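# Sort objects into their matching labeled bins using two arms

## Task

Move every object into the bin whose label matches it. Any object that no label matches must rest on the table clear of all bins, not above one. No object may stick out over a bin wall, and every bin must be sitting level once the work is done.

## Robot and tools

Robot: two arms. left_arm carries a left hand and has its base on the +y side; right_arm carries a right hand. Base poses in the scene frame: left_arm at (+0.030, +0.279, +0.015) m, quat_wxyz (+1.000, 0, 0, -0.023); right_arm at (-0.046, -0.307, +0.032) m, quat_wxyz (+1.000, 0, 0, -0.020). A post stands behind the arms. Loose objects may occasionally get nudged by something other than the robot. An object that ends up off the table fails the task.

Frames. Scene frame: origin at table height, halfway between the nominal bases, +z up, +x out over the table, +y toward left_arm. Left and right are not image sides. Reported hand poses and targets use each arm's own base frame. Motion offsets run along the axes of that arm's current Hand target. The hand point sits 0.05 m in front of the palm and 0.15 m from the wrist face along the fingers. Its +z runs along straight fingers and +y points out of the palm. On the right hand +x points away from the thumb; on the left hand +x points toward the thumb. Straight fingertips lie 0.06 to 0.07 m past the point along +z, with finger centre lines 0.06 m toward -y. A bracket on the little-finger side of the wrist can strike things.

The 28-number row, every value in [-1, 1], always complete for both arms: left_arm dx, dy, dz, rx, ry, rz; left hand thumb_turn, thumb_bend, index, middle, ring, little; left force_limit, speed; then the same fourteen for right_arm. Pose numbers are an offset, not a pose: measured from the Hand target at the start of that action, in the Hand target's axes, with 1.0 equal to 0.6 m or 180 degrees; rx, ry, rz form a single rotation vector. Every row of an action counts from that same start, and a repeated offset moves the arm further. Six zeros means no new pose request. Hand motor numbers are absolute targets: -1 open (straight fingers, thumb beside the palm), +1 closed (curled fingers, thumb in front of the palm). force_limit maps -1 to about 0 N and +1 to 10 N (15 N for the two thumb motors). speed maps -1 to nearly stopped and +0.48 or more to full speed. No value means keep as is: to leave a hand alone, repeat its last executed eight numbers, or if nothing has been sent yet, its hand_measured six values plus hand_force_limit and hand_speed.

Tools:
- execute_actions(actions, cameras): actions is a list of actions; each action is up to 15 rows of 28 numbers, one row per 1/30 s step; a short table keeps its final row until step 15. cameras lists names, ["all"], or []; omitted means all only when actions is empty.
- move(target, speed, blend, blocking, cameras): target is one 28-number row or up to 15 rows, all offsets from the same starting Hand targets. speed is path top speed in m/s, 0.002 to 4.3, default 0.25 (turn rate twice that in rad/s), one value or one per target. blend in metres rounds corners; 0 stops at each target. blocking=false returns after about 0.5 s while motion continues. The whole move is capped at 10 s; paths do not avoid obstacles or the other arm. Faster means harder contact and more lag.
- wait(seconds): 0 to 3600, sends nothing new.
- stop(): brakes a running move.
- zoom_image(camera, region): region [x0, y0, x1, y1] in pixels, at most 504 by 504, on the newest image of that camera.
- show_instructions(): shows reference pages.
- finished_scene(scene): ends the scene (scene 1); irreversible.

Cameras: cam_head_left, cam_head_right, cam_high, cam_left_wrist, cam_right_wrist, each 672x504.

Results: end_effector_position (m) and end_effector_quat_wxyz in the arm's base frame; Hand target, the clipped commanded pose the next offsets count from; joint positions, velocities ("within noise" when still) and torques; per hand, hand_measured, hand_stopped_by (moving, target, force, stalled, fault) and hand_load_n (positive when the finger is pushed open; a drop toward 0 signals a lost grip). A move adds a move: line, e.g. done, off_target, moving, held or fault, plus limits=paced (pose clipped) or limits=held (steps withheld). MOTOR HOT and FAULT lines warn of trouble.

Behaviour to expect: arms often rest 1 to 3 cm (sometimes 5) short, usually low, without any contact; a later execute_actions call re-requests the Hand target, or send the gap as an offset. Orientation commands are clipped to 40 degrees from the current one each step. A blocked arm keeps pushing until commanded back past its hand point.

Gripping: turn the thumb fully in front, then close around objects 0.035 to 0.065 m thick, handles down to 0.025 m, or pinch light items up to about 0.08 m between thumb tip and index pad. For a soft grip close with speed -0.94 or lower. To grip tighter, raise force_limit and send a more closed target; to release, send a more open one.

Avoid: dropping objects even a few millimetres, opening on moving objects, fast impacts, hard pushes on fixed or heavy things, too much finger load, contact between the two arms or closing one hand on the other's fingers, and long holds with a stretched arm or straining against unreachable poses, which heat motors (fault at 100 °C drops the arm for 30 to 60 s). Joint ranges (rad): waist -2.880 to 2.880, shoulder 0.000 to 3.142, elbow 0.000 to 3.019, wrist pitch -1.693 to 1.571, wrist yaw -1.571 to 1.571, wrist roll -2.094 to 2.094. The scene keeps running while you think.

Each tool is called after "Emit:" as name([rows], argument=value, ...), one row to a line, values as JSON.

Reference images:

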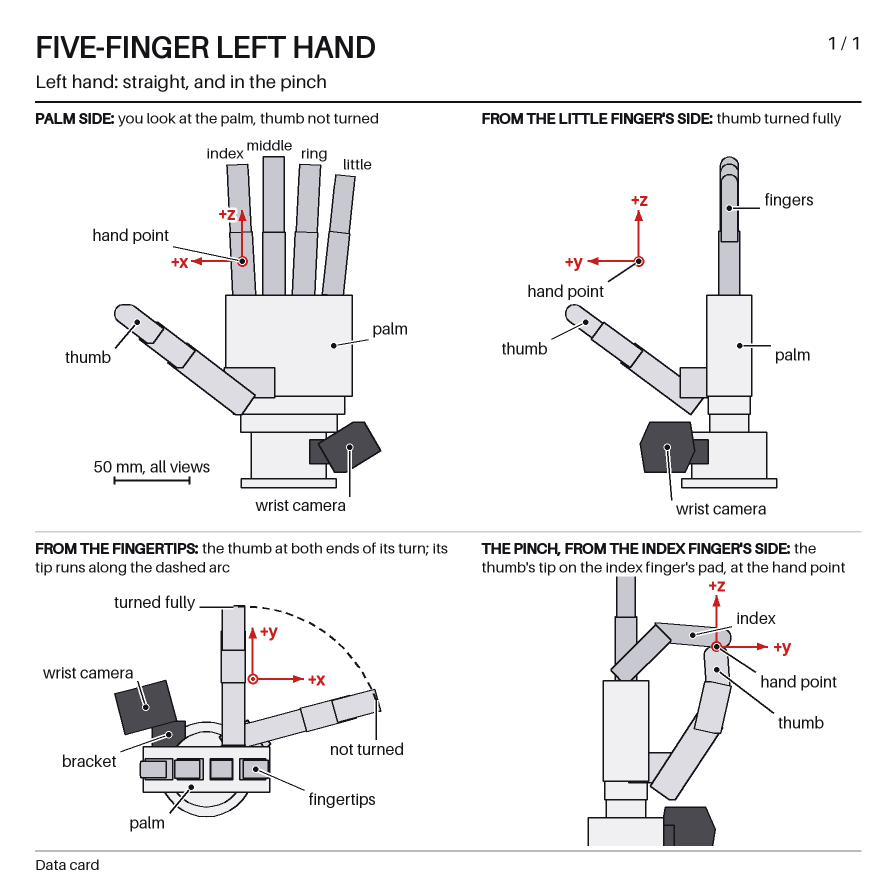

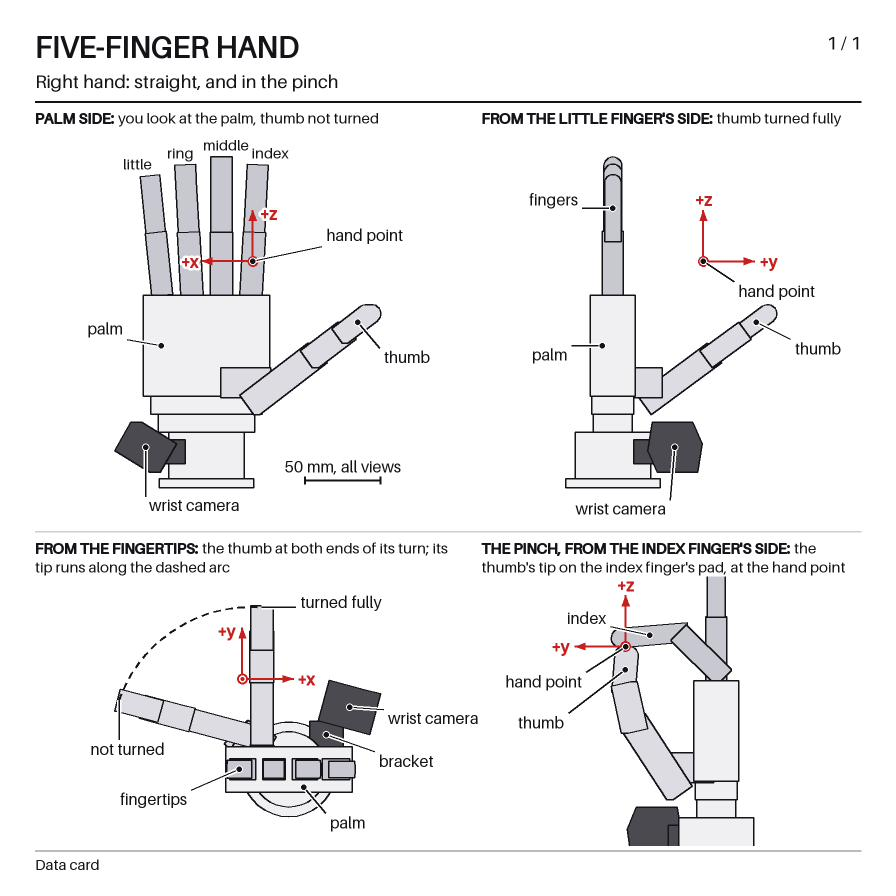

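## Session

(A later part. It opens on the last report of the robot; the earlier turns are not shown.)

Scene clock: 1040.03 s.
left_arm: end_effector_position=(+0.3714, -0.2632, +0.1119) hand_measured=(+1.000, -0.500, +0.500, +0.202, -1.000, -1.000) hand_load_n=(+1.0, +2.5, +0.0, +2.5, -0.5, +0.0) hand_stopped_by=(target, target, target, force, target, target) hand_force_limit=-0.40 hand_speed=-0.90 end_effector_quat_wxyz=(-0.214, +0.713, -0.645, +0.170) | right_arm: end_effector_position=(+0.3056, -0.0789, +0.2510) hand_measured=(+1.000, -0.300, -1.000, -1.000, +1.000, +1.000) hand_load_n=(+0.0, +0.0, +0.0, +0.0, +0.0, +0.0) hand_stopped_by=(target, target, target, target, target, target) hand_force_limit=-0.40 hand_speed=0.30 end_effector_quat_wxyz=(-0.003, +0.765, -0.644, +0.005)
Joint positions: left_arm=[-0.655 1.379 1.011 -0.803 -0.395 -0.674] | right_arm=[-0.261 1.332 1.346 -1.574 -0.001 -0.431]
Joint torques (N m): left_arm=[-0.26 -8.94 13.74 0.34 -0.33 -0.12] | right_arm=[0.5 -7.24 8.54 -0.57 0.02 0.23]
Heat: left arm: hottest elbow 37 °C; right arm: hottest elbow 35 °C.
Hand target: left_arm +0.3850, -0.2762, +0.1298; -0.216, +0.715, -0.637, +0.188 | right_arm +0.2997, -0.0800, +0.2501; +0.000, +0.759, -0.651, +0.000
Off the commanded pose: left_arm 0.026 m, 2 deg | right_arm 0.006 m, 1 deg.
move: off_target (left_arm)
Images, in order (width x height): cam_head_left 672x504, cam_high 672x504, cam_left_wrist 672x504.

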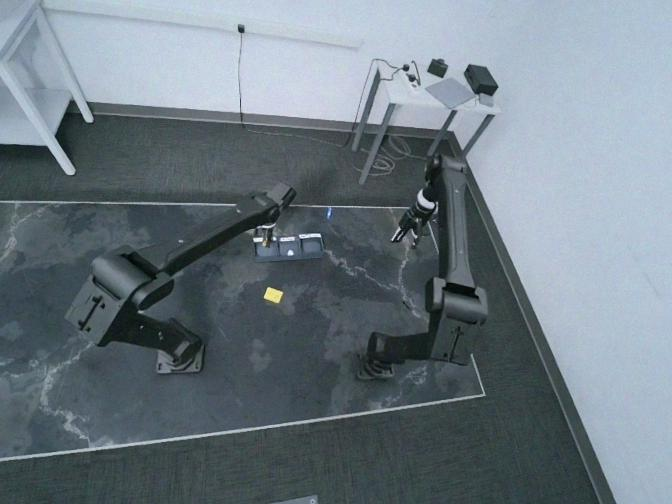

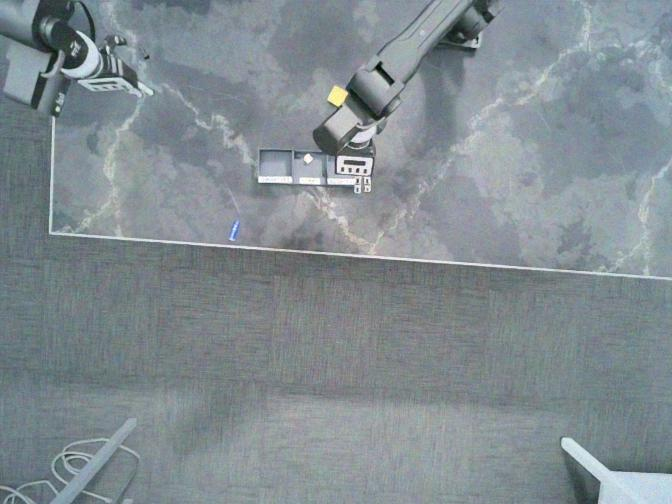

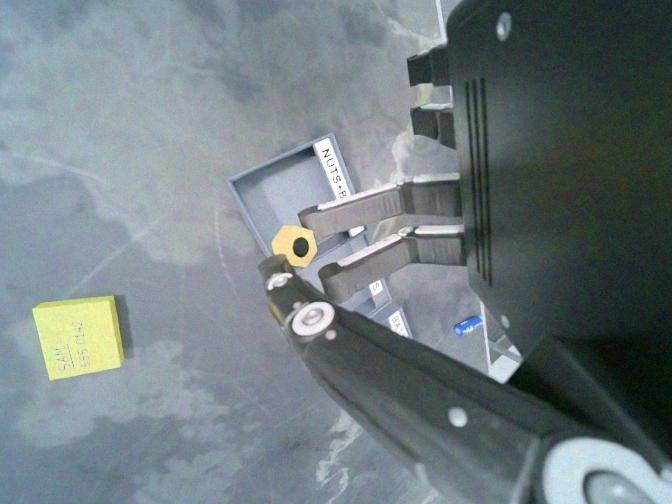

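Emit:
move([
  [0.0048,0.0423,0.0818,0,0,0,1,-0.5,0.5,0.5,-1,-1,-0.4,-0.9,0,0,0,0,0,0,1,-0.3,-1,-1,1,1,-0.4,0.3],
  [0.0048,0.0423,0.0818,0,0,0,1,-0.5,0.5,0.5,1,1,-0.4,-0.3,0,0,0,0,0,0,1,-0.3,-1,-1,1,1,-0.4,0.3],
], speed=0.1, cameras=["cam_left_wrist","cam_high","cam_head_left"])

Emit:
zoom_image(camera="cam_head_left", region=[230, 200, 350, 290])

Scene clock: 1051.20 s.
left_arm: end_effector_position=(+0.3851, -0.2737, +0.0700) hand_measured=(+1.000, -0.500, +0.500, +0.202, +1.000, +1.000) hand_load_n=(+1.0, +2.5, +0.0, +2.5, +0.0, +0.0) hand_stopped_by=(target, target, target, force, target, target) hand_force_limit=-0.40 hand_speed=-0.30 end_effector_quat_wxyz=(-0.215, +0.713, -0.643, +0.177) | right_arm: end_effector_position=(+0.3056, -0.0789, +0.2510) hand_measured=(+1.000, -0.300, -1.000, -1.000, +1.000, +1.000) hand_load_n=(+0.0, +0.0, +0.0, +0.0, +0.0, +0.0) hand_stopped_by=(target, target, target, target, target, target) hand_force_limit=-0.40 hand_speed=0.30 end_effector_quat_wxyz=(-0.003, +0.765, -0.644, +0.005)
Joint positions: left_arm=[-0.655 1.463 0.974 -0.666 -0.395 -0.674] | right_arm=[-0.261 1.332 1.346 -1.574 -0.001 -0.431]
Joint torques (N m): left_arm=[0.21 -10.11 9.42 0.99 -0.21 -0.09] | right_arm=[0.44 -7.18 8.51 -0.57 0.05 0.23]
Heat: left arm: hottest elbow 38 °C; right arm: hottest elbow 35 °C.
Hand target: left_arm +0.3910, -0.2780, +0.0749; -0.216, +0.715, -0.637, +0.188 | right_arm +0.2997, -0.0800, +0.2501; +0.000, +0.759, -0.651, +0.000
Off the commanded pose: left_arm 0.009 m, 1 deg | right_arm 0.006 m, 1 deg.
move: done
Images, in order (width x height): cam_head_left 672x504, cam_high 672x504, cam_left_wrist 672x504.

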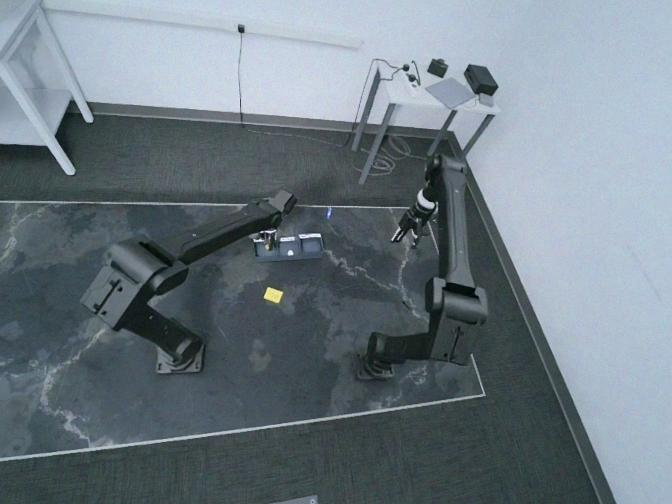

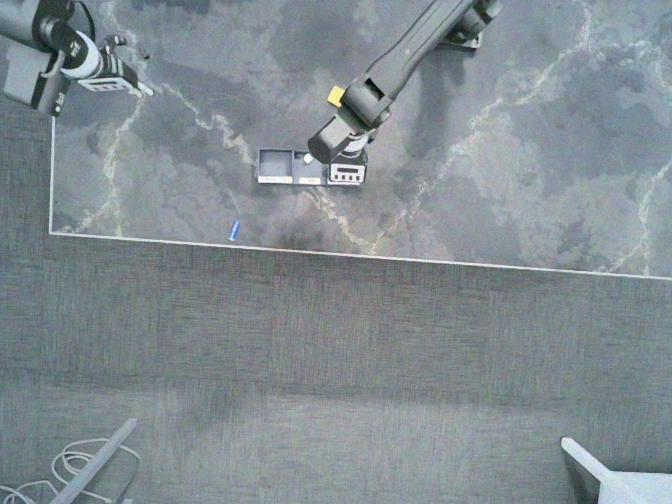

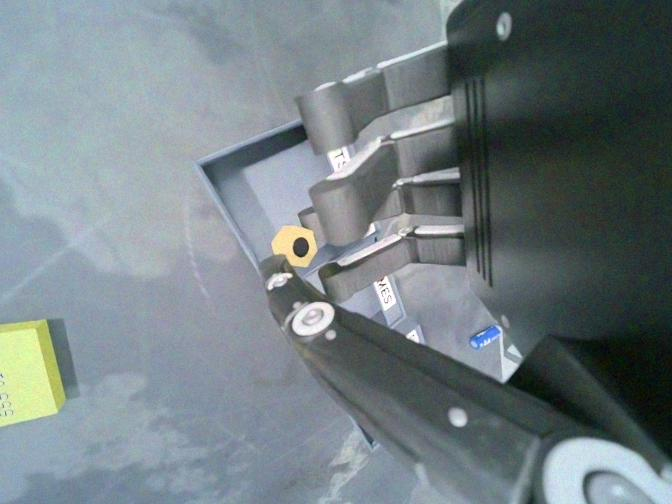

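Scaled by 4.200 from the camera's image (finer frame: 960x720).

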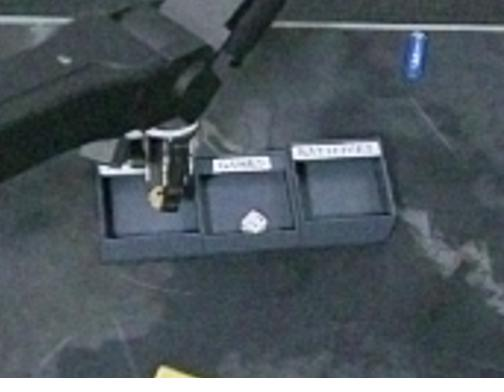

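Emit:
move(target=[0.0017,0.0328,0.068,0,0,0,1,-0.5,0.5,0.5,1,1,-0.4,-0.3,0,0,0,0,0,0,1,-0.3,-1,-1,1,1,-0.4,0.3], speed=0.06, cameras=["cam_left_wrist","cam_head_left"])

Emit:
zoom_image(camera="cam_head_left", region=[230, 200, 350, 290])

Emit:
zoom_image(camera="cam_left_wrist", region=[180, 130, 460, 340])

Scene clock: 1060.00 s.
left_arm: end_effector_position=(+0.3908, -0.2778, +0.0285) hand_measured=(+1.000, -0.500, +0.500, +0.202, +1.000, +1.000) hand_load_n=(+1.0, +2.5, +0.0, +2.5, +0.0, +0.0) hand_stopped_by=(target, target, target, force, target, target) hand_force_limit=-0.40 hand_speed=-0.30 end_effector_quat_wxyz=(-0.215, +0.713, -0.641, +0.182) | right_arm: end_effector_position=(+0.3056, -0.0789, +0.2510) hand_measured=(+1.000, -0.300, -1.000, -1.000, +1.000, +1.000) hand_load_n=(+0.0, +0.0, +0.0, +0.0, +0.0, +0.0) hand_stopped_by=(target, target, target, target, target, target) hand_force_limit=-0.40 hand_speed=0.30 end_effector_quat_wxyz=(-0.003, +0.765, -0.644, +0.005)
Joint positions: left_arm=[-0.654 1.537 0.927 -0.535 -0.395 -0.674] | right_arm=[-0.261 1.332 1.346 -1.574 -0.001 -0.431]
Joint torques (N m): left_arm=[1.38 -10.75 8.59 1.09 -0.19 0.01] | right_arm=[0.56 -7.06 8.53 -0.55 0.03 0.24]
Heat: left arm: hottest elbow 38 °C; right arm: hottest elbow 35 °C.
Hand target: left_arm +0.3969, -0.2780, +0.0299; -0.216, +0.715, -0.637, +0.188 | right_arm +0.2997, -0.0800, +0.2501; +0.000, +0.759, -0.651, +0.000
Off the commanded pose: left_arm 0.006 m, 1 deg | right_arm 0.006 m, 1 deg.
move: done
Images, in order (width x height): cam_head_left 672x504, cam_left_wrist 672x504.

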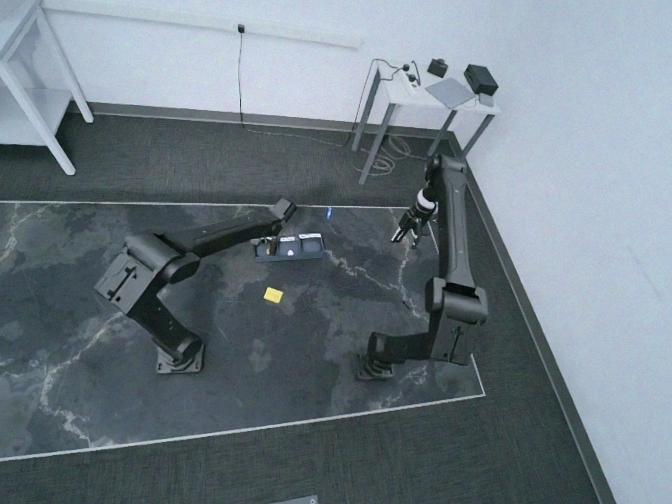

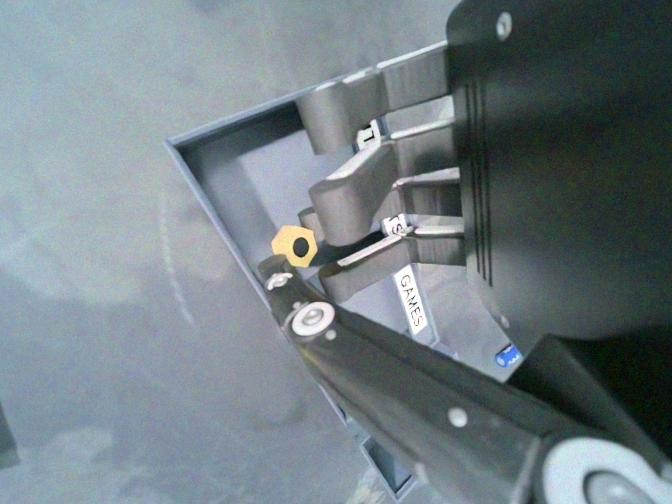

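Scaled by 4.200 from the camera's image (finer frame: 960x720).

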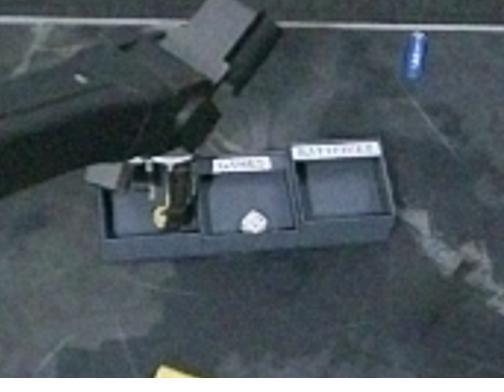

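Scaled by 1.800 from the camera's image (finer frame: 960x720).

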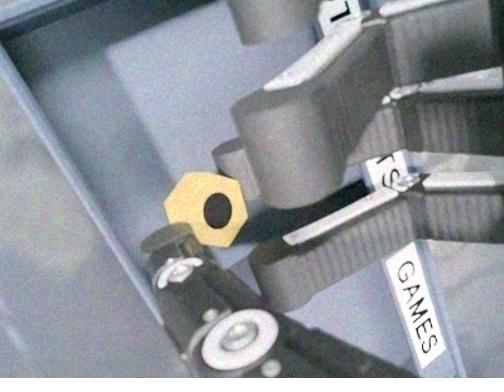

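Emit:
move(target=[0.0022,0.0027,0.034,0,0,0,1,-0.5,0.5,0.5,1,1,-0.4,-0.3,0,0,0,0,0,0,1,-0.3,-1,-1,1,1,-0.4,0.3], speed=0.06, cameras=["cam_left_wrist","cam_head_left"])

Emit:
zoom_image(camera="cam_head_left", region=[230, 200, 350, 290])

Emit:
zoom_image(camera="cam_left_wrist", region=[180, 130, 460, 340])

Scene clock: 1074.63 s.
left_arm: end_effector_position=(+0.4037, -0.2805, +0.0249) hand_measured=(+1.000, -0.502, +0.500, +0.202, +1.000, +1.000) hand_load_n=(+1.0, +3.5, +0.0, +1.0, +0.5, +0.0) hand_stopped_by=(target, target, target, force, target, target) hand_force_limit=-0.40 hand_speed=-0.30 end_effector_quat_wxyz=(-0.218, +0.715, -0.634, +0.198) | right_arm: end_effector_position=(+0.3056, -0.0789, +0.2510) hand_measured=(+1.000, -0.300, -1.000, -1.000, +1.000, +1.000) hand_load_n=(+0.0, +0.0, +0.0, +0.5, +0.0, +0.0) hand_stopped_by=(target, target, target, target, target, target) hand_force_limit=-0.40 hand_speed=0.30 end_effector_quat_wxyz=(-0.003, +0.765, -0.644, +0.005)
Joint positions: left_arm=[-0.643 1.556 0.927 -0.48 -0.395 -0.669] | right_arm=[-0.261 1.332 1.346 -1.574 -0.001 -0.431]
Joint torques (N m): left_arm=[1.55 -9.05 8.61 0.9 0.01 0.08] | right_arm=[0.56 -7.12 8.49 -0.5 0.04 0.23]
Heat: left arm: hottest elbow 37 °C; right arm: hottest elbow 35 °C.
Hand target: left_arm +0.4070, -0.2780, +0.0120; -0.216, +0.715, -0.637, +0.188 | right_arm +0.2997, -0.0800, +0.2501; +0.000, +0.759, -0.651, +0.000
Off the commanded pose: left_arm 0.014 m, 1 deg | right_arm 0.006 m, 1 deg.
move: off_target (left_arm)
Images, in order (width x height): cam_head_left 672x504, cam_left_wrist 672x504.

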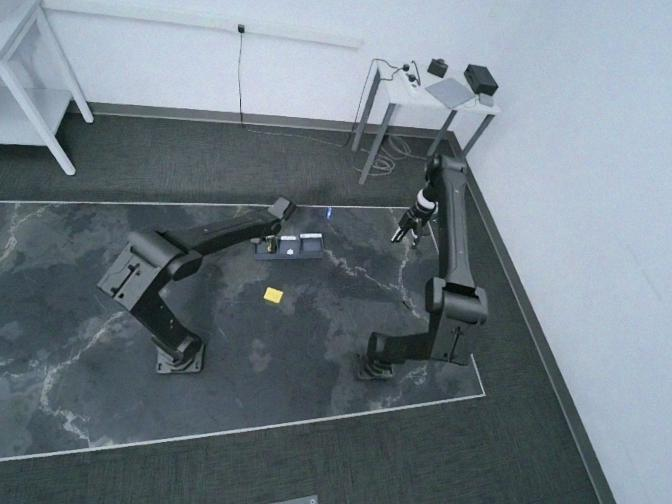

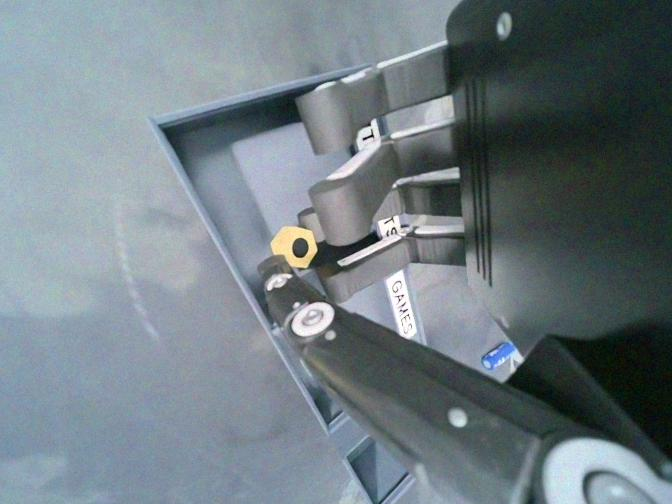

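Scaled by 4.200 from the camera's image (finer frame: 960x720).

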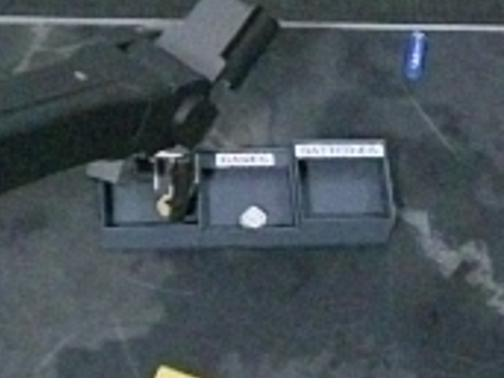

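Scaled by 1.800 from the camera's image (finer frame: 960x720).

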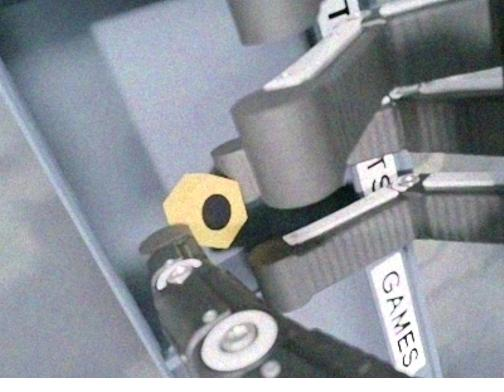

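Emit:
move(target=[0,0,0,0,0,0,1,-0.66,0.5,0.5,1,1,-0.4,-0.85,0,0,0,0,0,0,1,-0.3,-1,-1,1,1,-0.4,0.3], speed=0.06, cameras=["cam_left_wrist","cam_head_left"])

Emit:
zoom_image(camera="cam_head_left", region=[230, 200, 350, 290])

Emit:
zoom_image(camera="cam_left_wrist", region=[180, 130, 460, 340])

Scene clock: 1083.80 s.
left_arm: end_effector_position=(+0.4046, -0.2804, +0.0242) hand_measured=(+1.000, -0.660, +0.500, +0.204, +1.000, +1.000) hand_load_n=(+0.0, +0.0, +0.0, -1.0, +0.0, +0.0) hand_stopped_by=(target, target, target, force, target, target) hand_force_limit=-0.40 hand_speed=-0.85 end_effector_quat_wxyz=(-0.219, +0.715, -0.633, +0.198) | right_arm: end_effector_position=(+0.3056, -0.0789, +0.2510) hand_measured=(+1.000, -0.300, -1.000, -1.000, +1.000, +1.000) hand_load_n=(+0.0, +0.0, +0.0, +0.0, +0.0, +0.5) hand_stopped_by=(target, target, target, target, target, target) hand_force_limit=-0.40 hand_speed=0.30 end_effector_quat_wxyz=(-0.003, +0.765, -0.644, +0.005)
Joint positions: left_arm=[-0.642 1.558 0.927 -0.476 -0.395 -0.668] | right_arm=[-0.261 1.332 1.346 -1.574 -0.001 -0.431]
Joint torques (N m): left_arm=[1.85 -8.23 8.7 0.8 0.08 0.09] | right_arm=[0.79 -6.95 8.57 -0.58 0.04 0.24]
Heat: left arm: hottest elbow 37 °C; right arm: hottest elbow 35 °C.
Hand target: left_arm +0.4069, -0.2780, +0.0119; -0.216, +0.715, -0.637, +0.188 | right_arm +0.2997, -0.0800, +0.2501; +0.000, +0.759, -0.651, +0.000
Off the commanded pose: left_arm 0.013 m, 1 deg | right_arm 0.006 m, 1 deg.
move: done
Images, in order (width x height): cam_head_left 672x504, cam_left_wrist 672x504.

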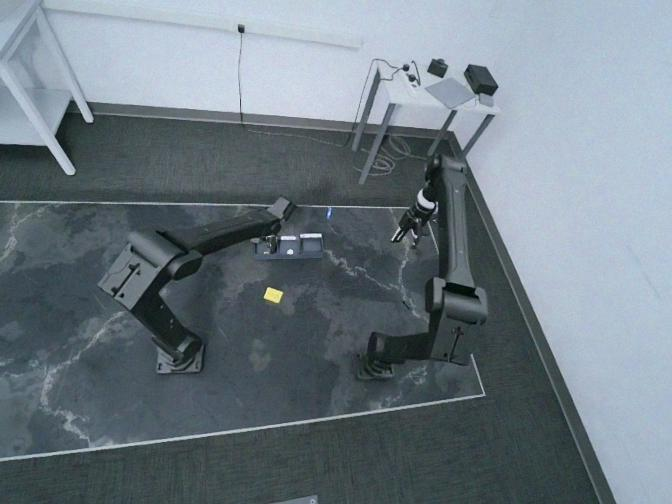

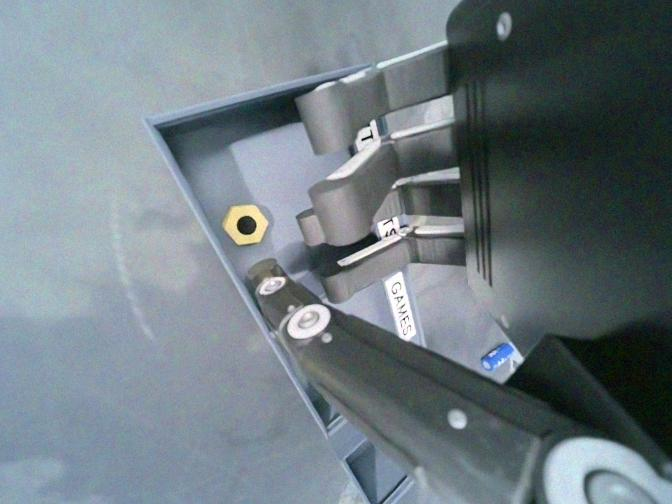

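Scaled by 4.200 from the camera's image (finer frame: 960x720).

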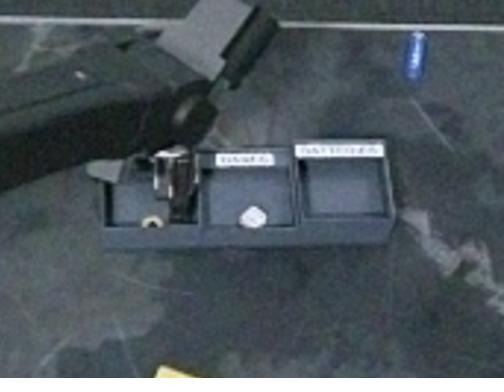

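Scaled by 1.800 from the camera's image (finer frame: 960x720).

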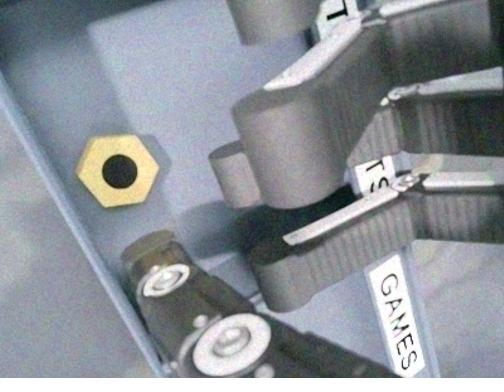

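Emit:
move([
  [0,0,0,0,0,0,1,-0.35,0.5,0.5,1,1,-0.4,-0.3,0,0,0,0,0,0,1,-0.3,-1,-1,1,1,-0.4,0.3],
  [-0.003,-0.06,-0.08,0,0,0,1,-0.35,0.5,0.5,1,1,-0.4,-0.3,0,0,0,0,0,0,1,-0.3,-1,-1,1,1,-0.4,0.3],
], speed=0.08, cameras=["cam_left_wrist","cam_head_left","cam_high"])

Emit:
zoom_image(camera="cam_head_left", region=[230, 200, 350, 290])

Scene clock: 1090.77 s.
left_arm: end_effector_position=(+0.3958, -0.2694, +0.0536) hand_measured=(+1.000, -0.352, +0.500, +0.204, +1.000, +1.000) hand_load_n=(+0.0, +1.0, +0.0, +0.5, +0.0, +0.0) hand_stopped_by=(target, target, target, force, target, target) hand_force_limit=-0.40 hand_speed=-0.30 end_effector_quat_wxyz=(-0.215, +0.717, -0.641, +0.172) | right_arm: end_effector_position=(+0.3056, -0.0789, +0.2510) hand_measured=(+1.000, -0.300, -1.000, -1.000, +1.000, +1.000) hand_load_n=(+0.0, +0.0, +0.0, +0.0, +0.0, +0.0) hand_stopped_by=(target, target, target, target, target, target) hand_force_limit=-0.40 hand_speed=0.30 end_effector_quat_wxyz=(-0.003, +0.765, -0.644, +0.005)
Joint positions: left_arm=[-0.632 1.506 0.974 -0.629 -0.388 -0.662] | right_arm=[-0.261 1.332 1.346 -1.574 -0.001 -0.431]
Joint torques (N m): left_arm=[1.2 -10.29 12.1 0.28 0.01 0.08] | right_arm=[0.5 -7.18 8.5 -0.51 0.04 0.24]
Heat: left arm: hottest elbow 37 °C; right arm: hottest elbow 35 °C.
Hand target: left_arm +0.4104, -0.2762, +0.0717; -0.216, +0.715, -0.637, +0.188 | right_arm +0.2997, -0.0800, +0.2501; +0.000, +0.759, -0.651, +0.000
Off the commanded pose: left_arm 0.024 m, 2 deg | right_arm 0.006 m, 1 deg.
move: off_target (left_arm)
Images, in order (width x height): cam_head_left 672x504, cam_high 672x504, cam_left_wrist 672x504.

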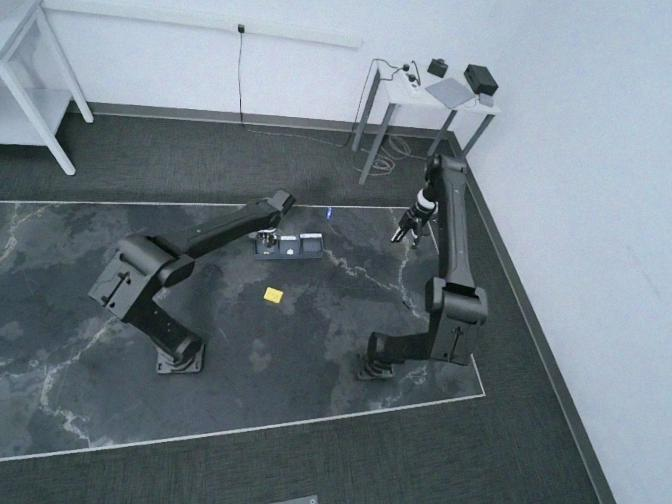

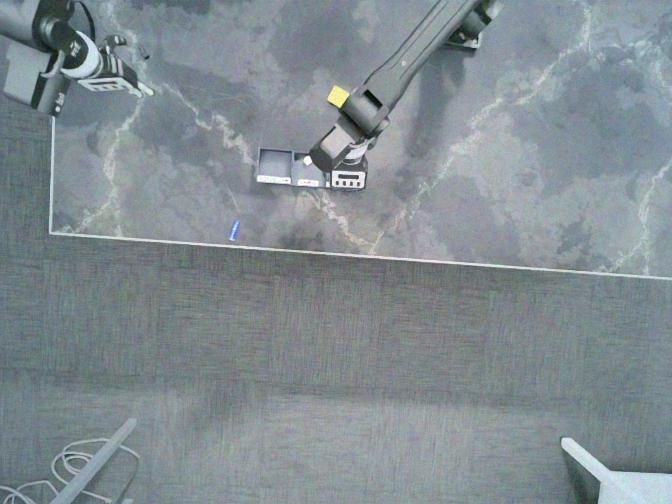

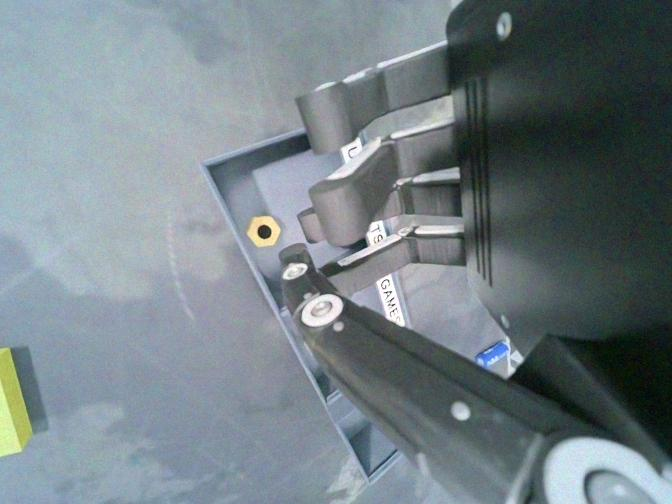

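Scaled by 4.200 from the camera's image (finer frame: 960x720).

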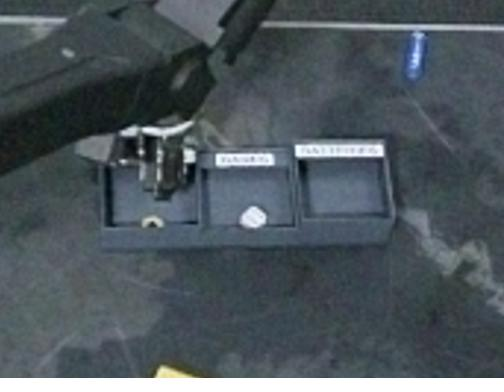

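Emit:
move([
  [-0.001,-0.0914,-0.139,0,0,0,1,-0.35,0.5,0.5,1,1,-0.4,-0.3,0,0,0,0,0,0,1,-0.3,-1,-1,1,1,-0.4,0.3],
  [-0.5197,-0.0497,-0.3013,0,0,0,1,-0.35,0.5,0.5,1,1,-0.4,-0.3,-0.1715,-0.5598,0.2667,0.3332,-0.168,-0.2638,1,-0.4,-0.1,-0.1,-1,-1,-0.4,0.3],
], speed=[0.15,0.25], cameras=["all"])

Scene clock: 1130.13 s.
left_arm: end_effector_position=(+0.2994, +0.0219, +0.2329) hand_measured=(+1.000, -0.352, +0.500, +0.204, +1.000, +1.000) hand_load_n=(+0.0, +1.0, +0.0, +0.0, +0.0, +0.0) hand_stopped_by=(target, target, target, force, target, target) hand_force_limit=-0.40 hand_speed=-0.30 end_effector_quat_wxyz=(-0.210, +0.719, -0.636, +0.184) | right_arm: end_effector_position=(+0.5988, +0.0688, +0.0817) hand_measured=(+1.000, -0.400, -0.100, -0.100, -1.000, -1.000) hand_load_n=(+0.0, +0.0, +0.0, +0.0, +0.5, +0.0) hand_stopped_by=(target, target, target, target, target, target) hand_force_limit=-0.40 hand_speed=0.30 end_effector_quat_wxyz=(-0.519, +0.818, -0.221, +0.114)
Joint positions: left_arm=[0.187 0.861 0.939 -1.084 0.031 0.054] | right_arm=[-0.14 1.859 1.326 -0.434 -1.014 -0.841]
Joint torques (N m): left_arm=[1.03 -3.9 11.73 0.24 0.2 0.13] | right_arm=[2.49 -12.63 12.42 0.83 -0.69 0.01]
Heat: left arm: hottest elbow 40 °C; right arm: hottest elbow 35 °C.
Hand target: left_arm +0.3004, +0.0237, +0.2414; -0.216, +0.715, -0.637, +0.188 | right_arm +0.6160, +0.0727, +0.0898; -0.521, +0.819, -0.203, +0.128
Off the commanded pose: left_arm 0.009 m, 1 deg | right_arm 0.019 m, 3 deg.
move: off_target (right_arm); target 2's new numbers were sent with right_arm's hand 0.019 m and 3 deg from that target

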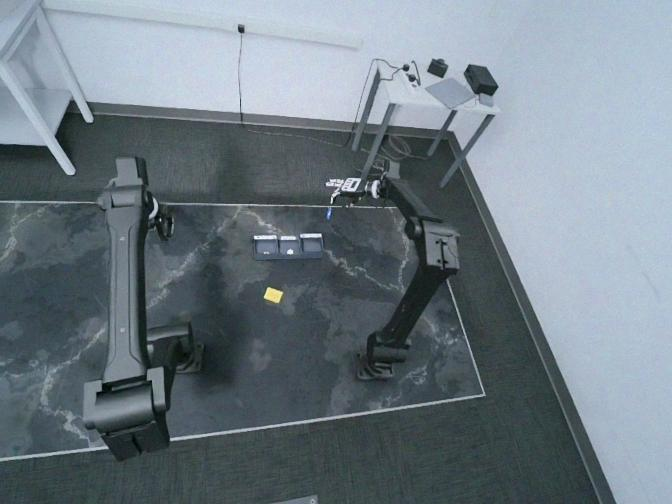

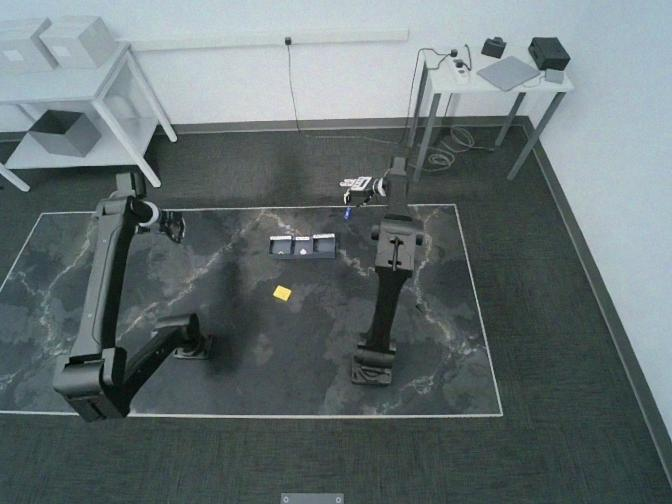

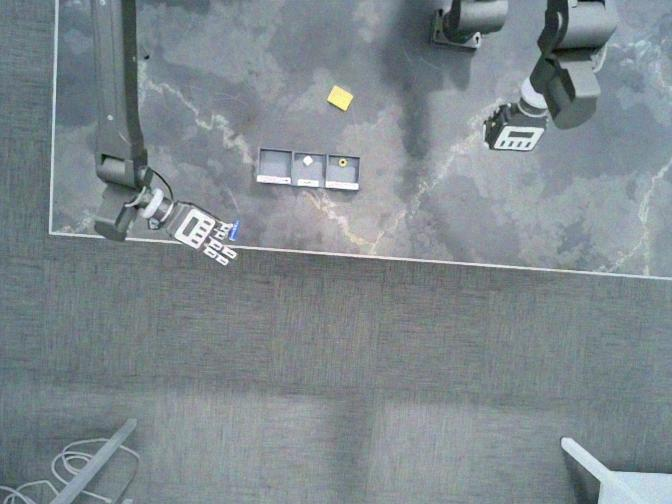

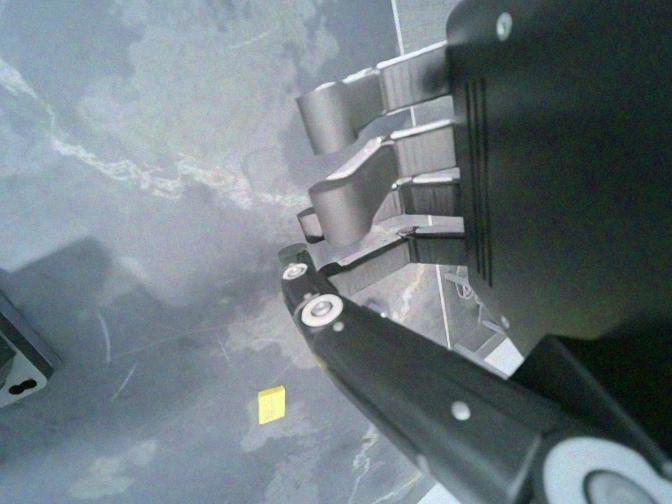

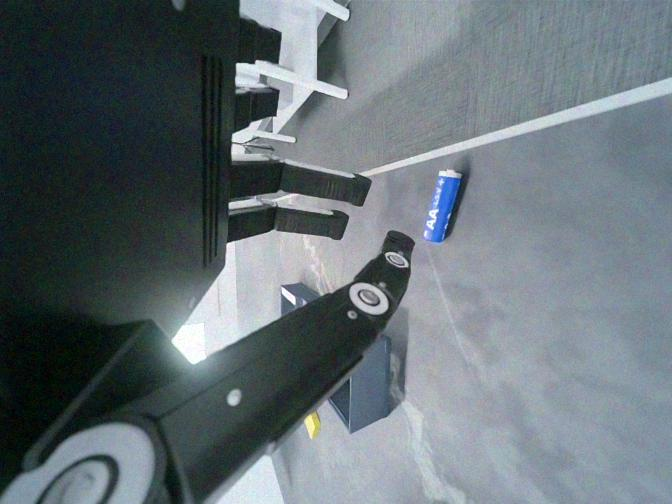

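Emit:
move(target=[0,0,0,0,0,0,1,-0.35,0.5,0.5,1,1,-0.4,-0.3,-0.0361,0.0645,0.0902,0,0,0,1,-0.4,-0.1,-0.1,-1,-1,-0.4,0.3], speed=0.1, cameras=["cam_right_wrist","cam_high"])

Emit:
zoom_image(camera="cam_right_wrist", region=[220, 130, 500, 340])

Scene clock: 1157.17 s.
left_arm: end_effector_position=(+0.2994, +0.0219, +0.2329) hand_measured=(+1.000, -0.352, +0.500, +0.204, +1.000, +1.000) hand_load_n=(+0.0, +1.0, +0.5, +0.0, +0.0, +0.0) hand_stopped_by=(target, target, target, force, target, target) hand_force_limit=-0.40 hand_speed=-0.30 end_effector_quat_wxyz=(-0.210, +0.719, -0.636, +0.184) | right_arm: end_effector_position=(+0.6143, +0.1069, +0.0413) hand_measured=(+1.000, -0.400, -0.100, -0.100, -1.000, -1.000) hand_load_n=(+0.0, +0.0, +0.0, +0.0, +0.0, +0.0) hand_stopped_by=(target, target, target, target, target, target) hand_force_limit=-0.40 hand_speed=0.30 end_effector_quat_wxyz=(-0.522, +0.818, -0.199, +0.135)
Joint positions: left_arm=[0.187 0.861 0.939 -1.084 0.031 0.054] | right_arm=[-0.07 1.923 1.279 -0.2 -0.975 -0.765]
Joint torques (N m): left_arm=[1.14 -3.31 11.92 0.58 0.15 0.09] | right_arm=[2.14 -12.69 8.03 1.03 -0.49 0.23]
Heat: left arm: hottest elbow 39 °C; right arm: hottest elbow 36 °C.
Hand target: left_arm +0.3004, +0.0237, +0.2414; -0.216, +0.715, -0.637, +0.188 | right_arm +0.6120, +0.1119, +0.0320; -0.522, +0.819, -0.203, +0.128
Off the commanded pose: left_arm 0.009 m, 1 deg | right_arm 0.011 m, 1 deg.
move: off_target (right_arm)
Images, in order (width x height): cam_high 672x504, cam_right_wrist 672x504.

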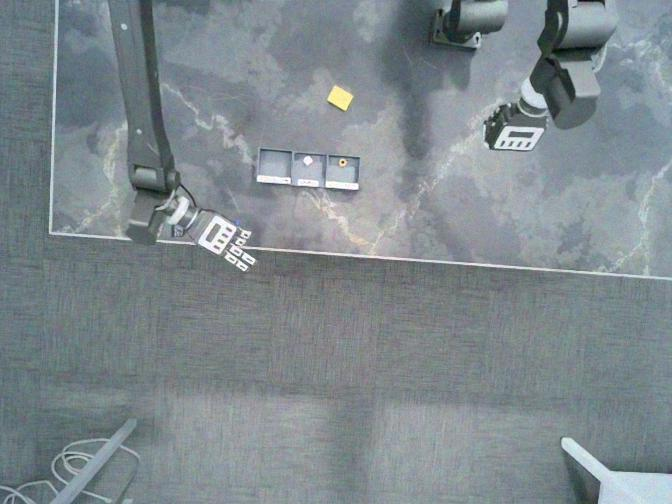

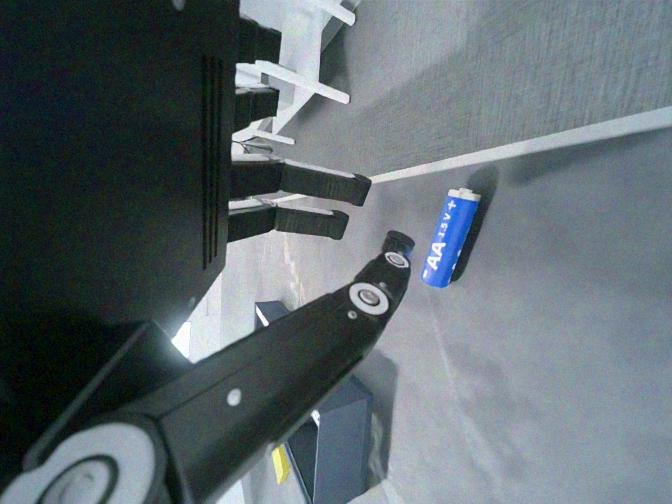

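Scaled by 1.800 from the camera's image (finer frame: 960x720).

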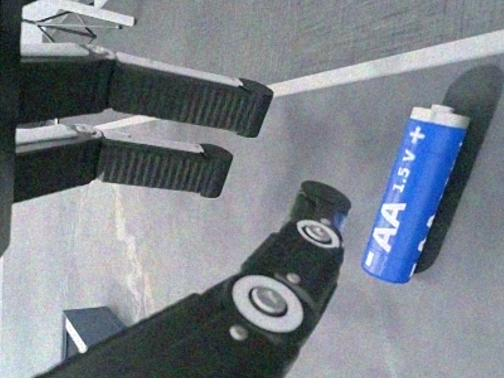

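Emit:
move(target=[0,0,0,0,0,0,1,-0.35,0.5,0.5,1,1,-0.4,-0.3,-0.009,0.0442,0.0197,0,0,0,1,-0.4,-0.1,-0.1,-1,-1,-0.4,0.3], speed=0.08, cameras=["cam_right_wrist"])

Emit:
zoom_image(camera="cam_right_wrist", region=[220, 130, 500, 340])

Scene clock: 1166.07 s.
left_arm: end_effector_position=(+0.2994, +0.0219, +0.2329) hand_measured=(+1.000, -0.352, +0.500, +0.204, +1.000, +1.000) hand_load_n=(+0.0, +1.0, +0.5, +0.0, +0.0, +0.0) hand_stopped_by=(target, target, target, force, target, target) hand_force_limit=-0.40 hand_speed=-0.30 end_effector_quat_wxyz=(-0.210, +0.719, -0.636, +0.184) | right_arm: end_effector_position=(+0.6097, +0.1071, +0.0115) hand_measured=(+1.000, -0.400, -0.100, -0.100, -1.000, -1.000) hand_load_n=(+0.0, +0.0, +0.0, +0.0, -0.5, +0.0) hand_stopped_by=(target, target, target, target, target, target) hand_force_limit=-0.40 hand_speed=0.30 end_effector_quat_wxyz=(-0.521, +0.818, -0.201, +0.136)
Joint positions: left_arm=[0.187 0.861 0.939 -1.084 0.031 0.054] | right_arm=[-0.07 1.962 1.244 -0.124 -0.973 -0.76]
Joint torques (N m): left_arm=[0.97 -3.43 11.74 0.62 0.19 0.09] | right_arm=[2.43 -12.92 7.64 0.92 -0.5 0.22]
Heat: left arm: hottest elbow 39 °C; right arm: hottest elbow 36 °C.
Hand target: left_arm +0.3004, +0.0237, +0.2414; -0.216, +0.715, -0.637, +0.188 | right_arm +0.6069, +0.1138, +0.0028; -0.521, +0.819, -0.203, +0.128
Off the commanded pose: left_arm 0.009 m, 1 deg | right_arm 0.011 m, 1 deg.
move: off_target (right_arm)

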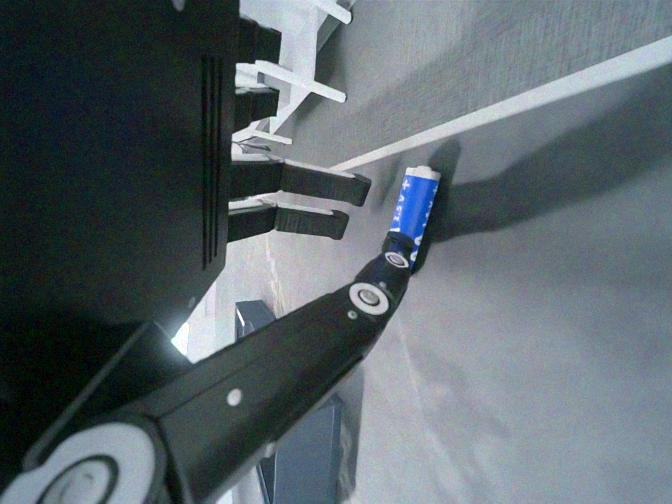

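Scaled by 1.800 from the camera's image (finer frame: 960x720).

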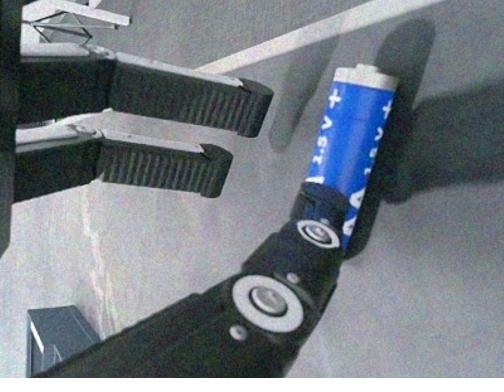

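Emit:
move(target=[0,0,0,0,0,0,1,-0.35,0.5,0.5,1,1,-0.4,-0.3,0,0.024,0.0193,0,0,0,1,-0.4,-0.1,-0.1,-1,-1,-0.4,0.3], speed=0.06, cameras=["cam_right_wrist"])

Emit:
zoom_image(camera="cam_right_wrist", region=[220, 130, 500, 340])

Scene clock: 1182.60 s.
left_arm: end_effector_position=(+0.2994, +0.0219, +0.2329) hand_measured=(+1.000, -0.352, +0.500, +0.204, +1.000, +1.000) hand_load_n=(+0.0, +1.0, +0.0, +0.0, +0.0, +0.0) hand_stopped_by=(target, target, target, force, target, target) hand_force_limit=-0.40 hand_speed=-0.30 end_effector_quat_wxyz=(-0.210, +0.719, -0.636, +0.184) | right_arm: end_effector_position=(+0.6157, +0.1094, +0.0089) hand_measured=(+1.000, -0.400, -0.100, -0.100, -1.000, -1.000) hand_load_n=(+0.5, -1.0, -0.5, +0.0, +0.0, +0.0) hand_stopped_by=(target, target, target, target, target, target) hand_force_limit=-0.40 hand_speed=0.30 end_effector_quat_wxyz=(-0.525, +0.815, -0.199, +0.144)
Joint positions: left_arm=[0.187 0.861 0.939 -1.084 0.031 0.054] | right_arm=[-0.066 1.974 1.244 -0.079 -0.973 -0.742]
Joint torques (N m): left_arm=[2.67 -3.08 11.74 0.51 0.19 0.11] | right_arm=[2.55 -11.28 7.25 1.02 -0.31 0.11]
Heat: left arm: hottest elbow 39 °C; right arm: hottest elbow 36 °C.
Hand target: left_arm +0.3004, +0.0237, +0.2414; -0.216, +0.715, -0.637, +0.188 | right_arm +0.6089, +0.1178, -0.0152; -0.521, +0.819, -0.203, +0.128
Off the commanded pose: left_arm 0.009 m, 1 deg | right_arm 0.026 m, 2 deg.
move: off_target (right_arm)

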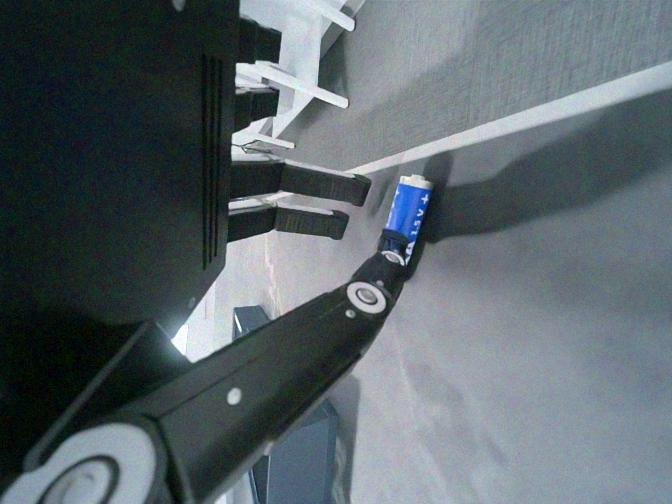

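Scaled by 1.800 from the camera's image (finer frame: 960x720).

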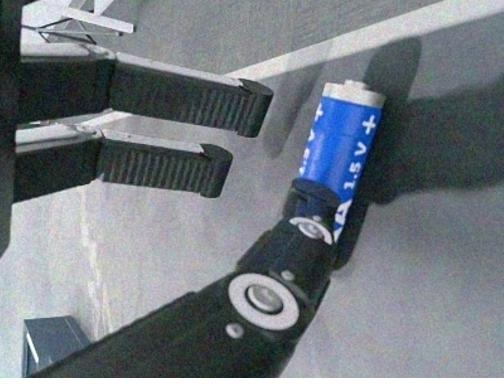

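Emit:
move([
  [0,0,0,0,0,0,1,-0.35,0.5,0.5,1,1,-0.4,-0.3,0,-0.0378,-0.0175,0,0,0,1,-0.4,-0.1,-0.1,-1,-1,-0.4,0.3],
  [0,0,0,0,0,0,1,-0.35,0.5,0.5,1,1,-0.4,-0.3,0.0087,-0.028,-0.0387,0,0,0,1,-0.4,-0.1,-0.1,-1,-1,-0.4,0.3],
  [0,0,0,0,0,0,1,-0.35,0.5,0.5,1,1,-0.4,-0.3,0.0087,0.0098,-0.0212,0,0,0,1,-0.4,-0.1,-0.1,-1,-1,-0.4,0.3],
], speed=0.06, cameras=["cam_right_wrist"])

Emit:
zoom_image(camera="cam_right_wrist", region=[220, 130, 500, 340])

Scene clock: 1198.10 s.
left_arm: end_effector_position=(+0.2994, +0.0219, +0.2329) hand_measured=(+1.000, -0.352, +0.500, +0.204, +1.000, +1.000) hand_load_n=(+0.0, +1.0, +0.0, +0.0, +0.0, +0.0) hand_stopped_by=(target, target, target, force, target, target) hand_force_limit=-0.40 hand_speed=-0.30 end_effector_quat_wxyz=(-0.210, +0.719, -0.636, +0.184) | right_arm: end_effector_position=(+0.6083, +0.1102, +0.0003) hand_measured=(+1.000, -0.400, -0.100, -0.100, -1.000, -1.000) hand_load_n=(+0.0, +0.0, +0.0, +0.0, +0.0, +0.0) hand_stopped_by=(target, target, target, target, target, target) hand_force_limit=-0.40 hand_speed=0.30 end_effector_quat_wxyz=(-0.525, +0.818, -0.196, +0.130)
Joint positions: left_arm=[0.187 0.861 0.939 -1.084 0.031 0.054] | right_arm=[-0.067 1.985 1.244 -0.11 -0.987 -0.768]
Joint torques (N m): left_arm=[1.38 -3.55 11.74 0.64 0.2 0.08] | right_arm=[0.32 -12.34 7.5 0.88 -0.47 0.02]
Heat: left arm: hottest elbow 39 °C; right arm: hottest elbow 36 °C.
Hand target: left_arm +0.3004, +0.0237, +0.2414; -0.216, +0.715, -0.637, +0.188 | right_arm +0.6071, +0.1029, -0.0150; -0.521, +0.819, -0.203, +0.129
Off the commanded pose: left_arm 0.009 m, 1 deg | right_arm 0.017 m, 1 deg.
move: off_target (right_arm)

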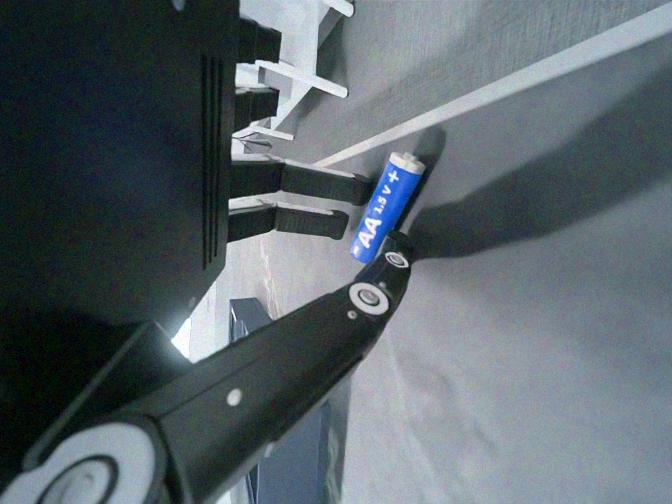

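Scaled by 1.800 from the camera's image (finer frame: 960x720).

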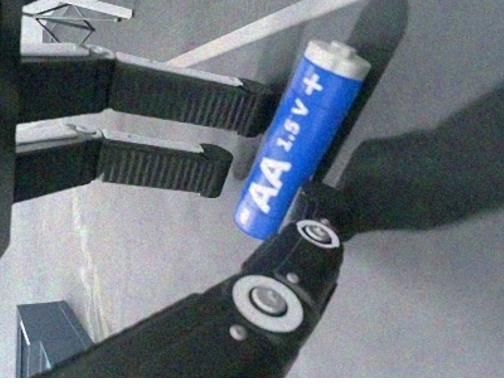

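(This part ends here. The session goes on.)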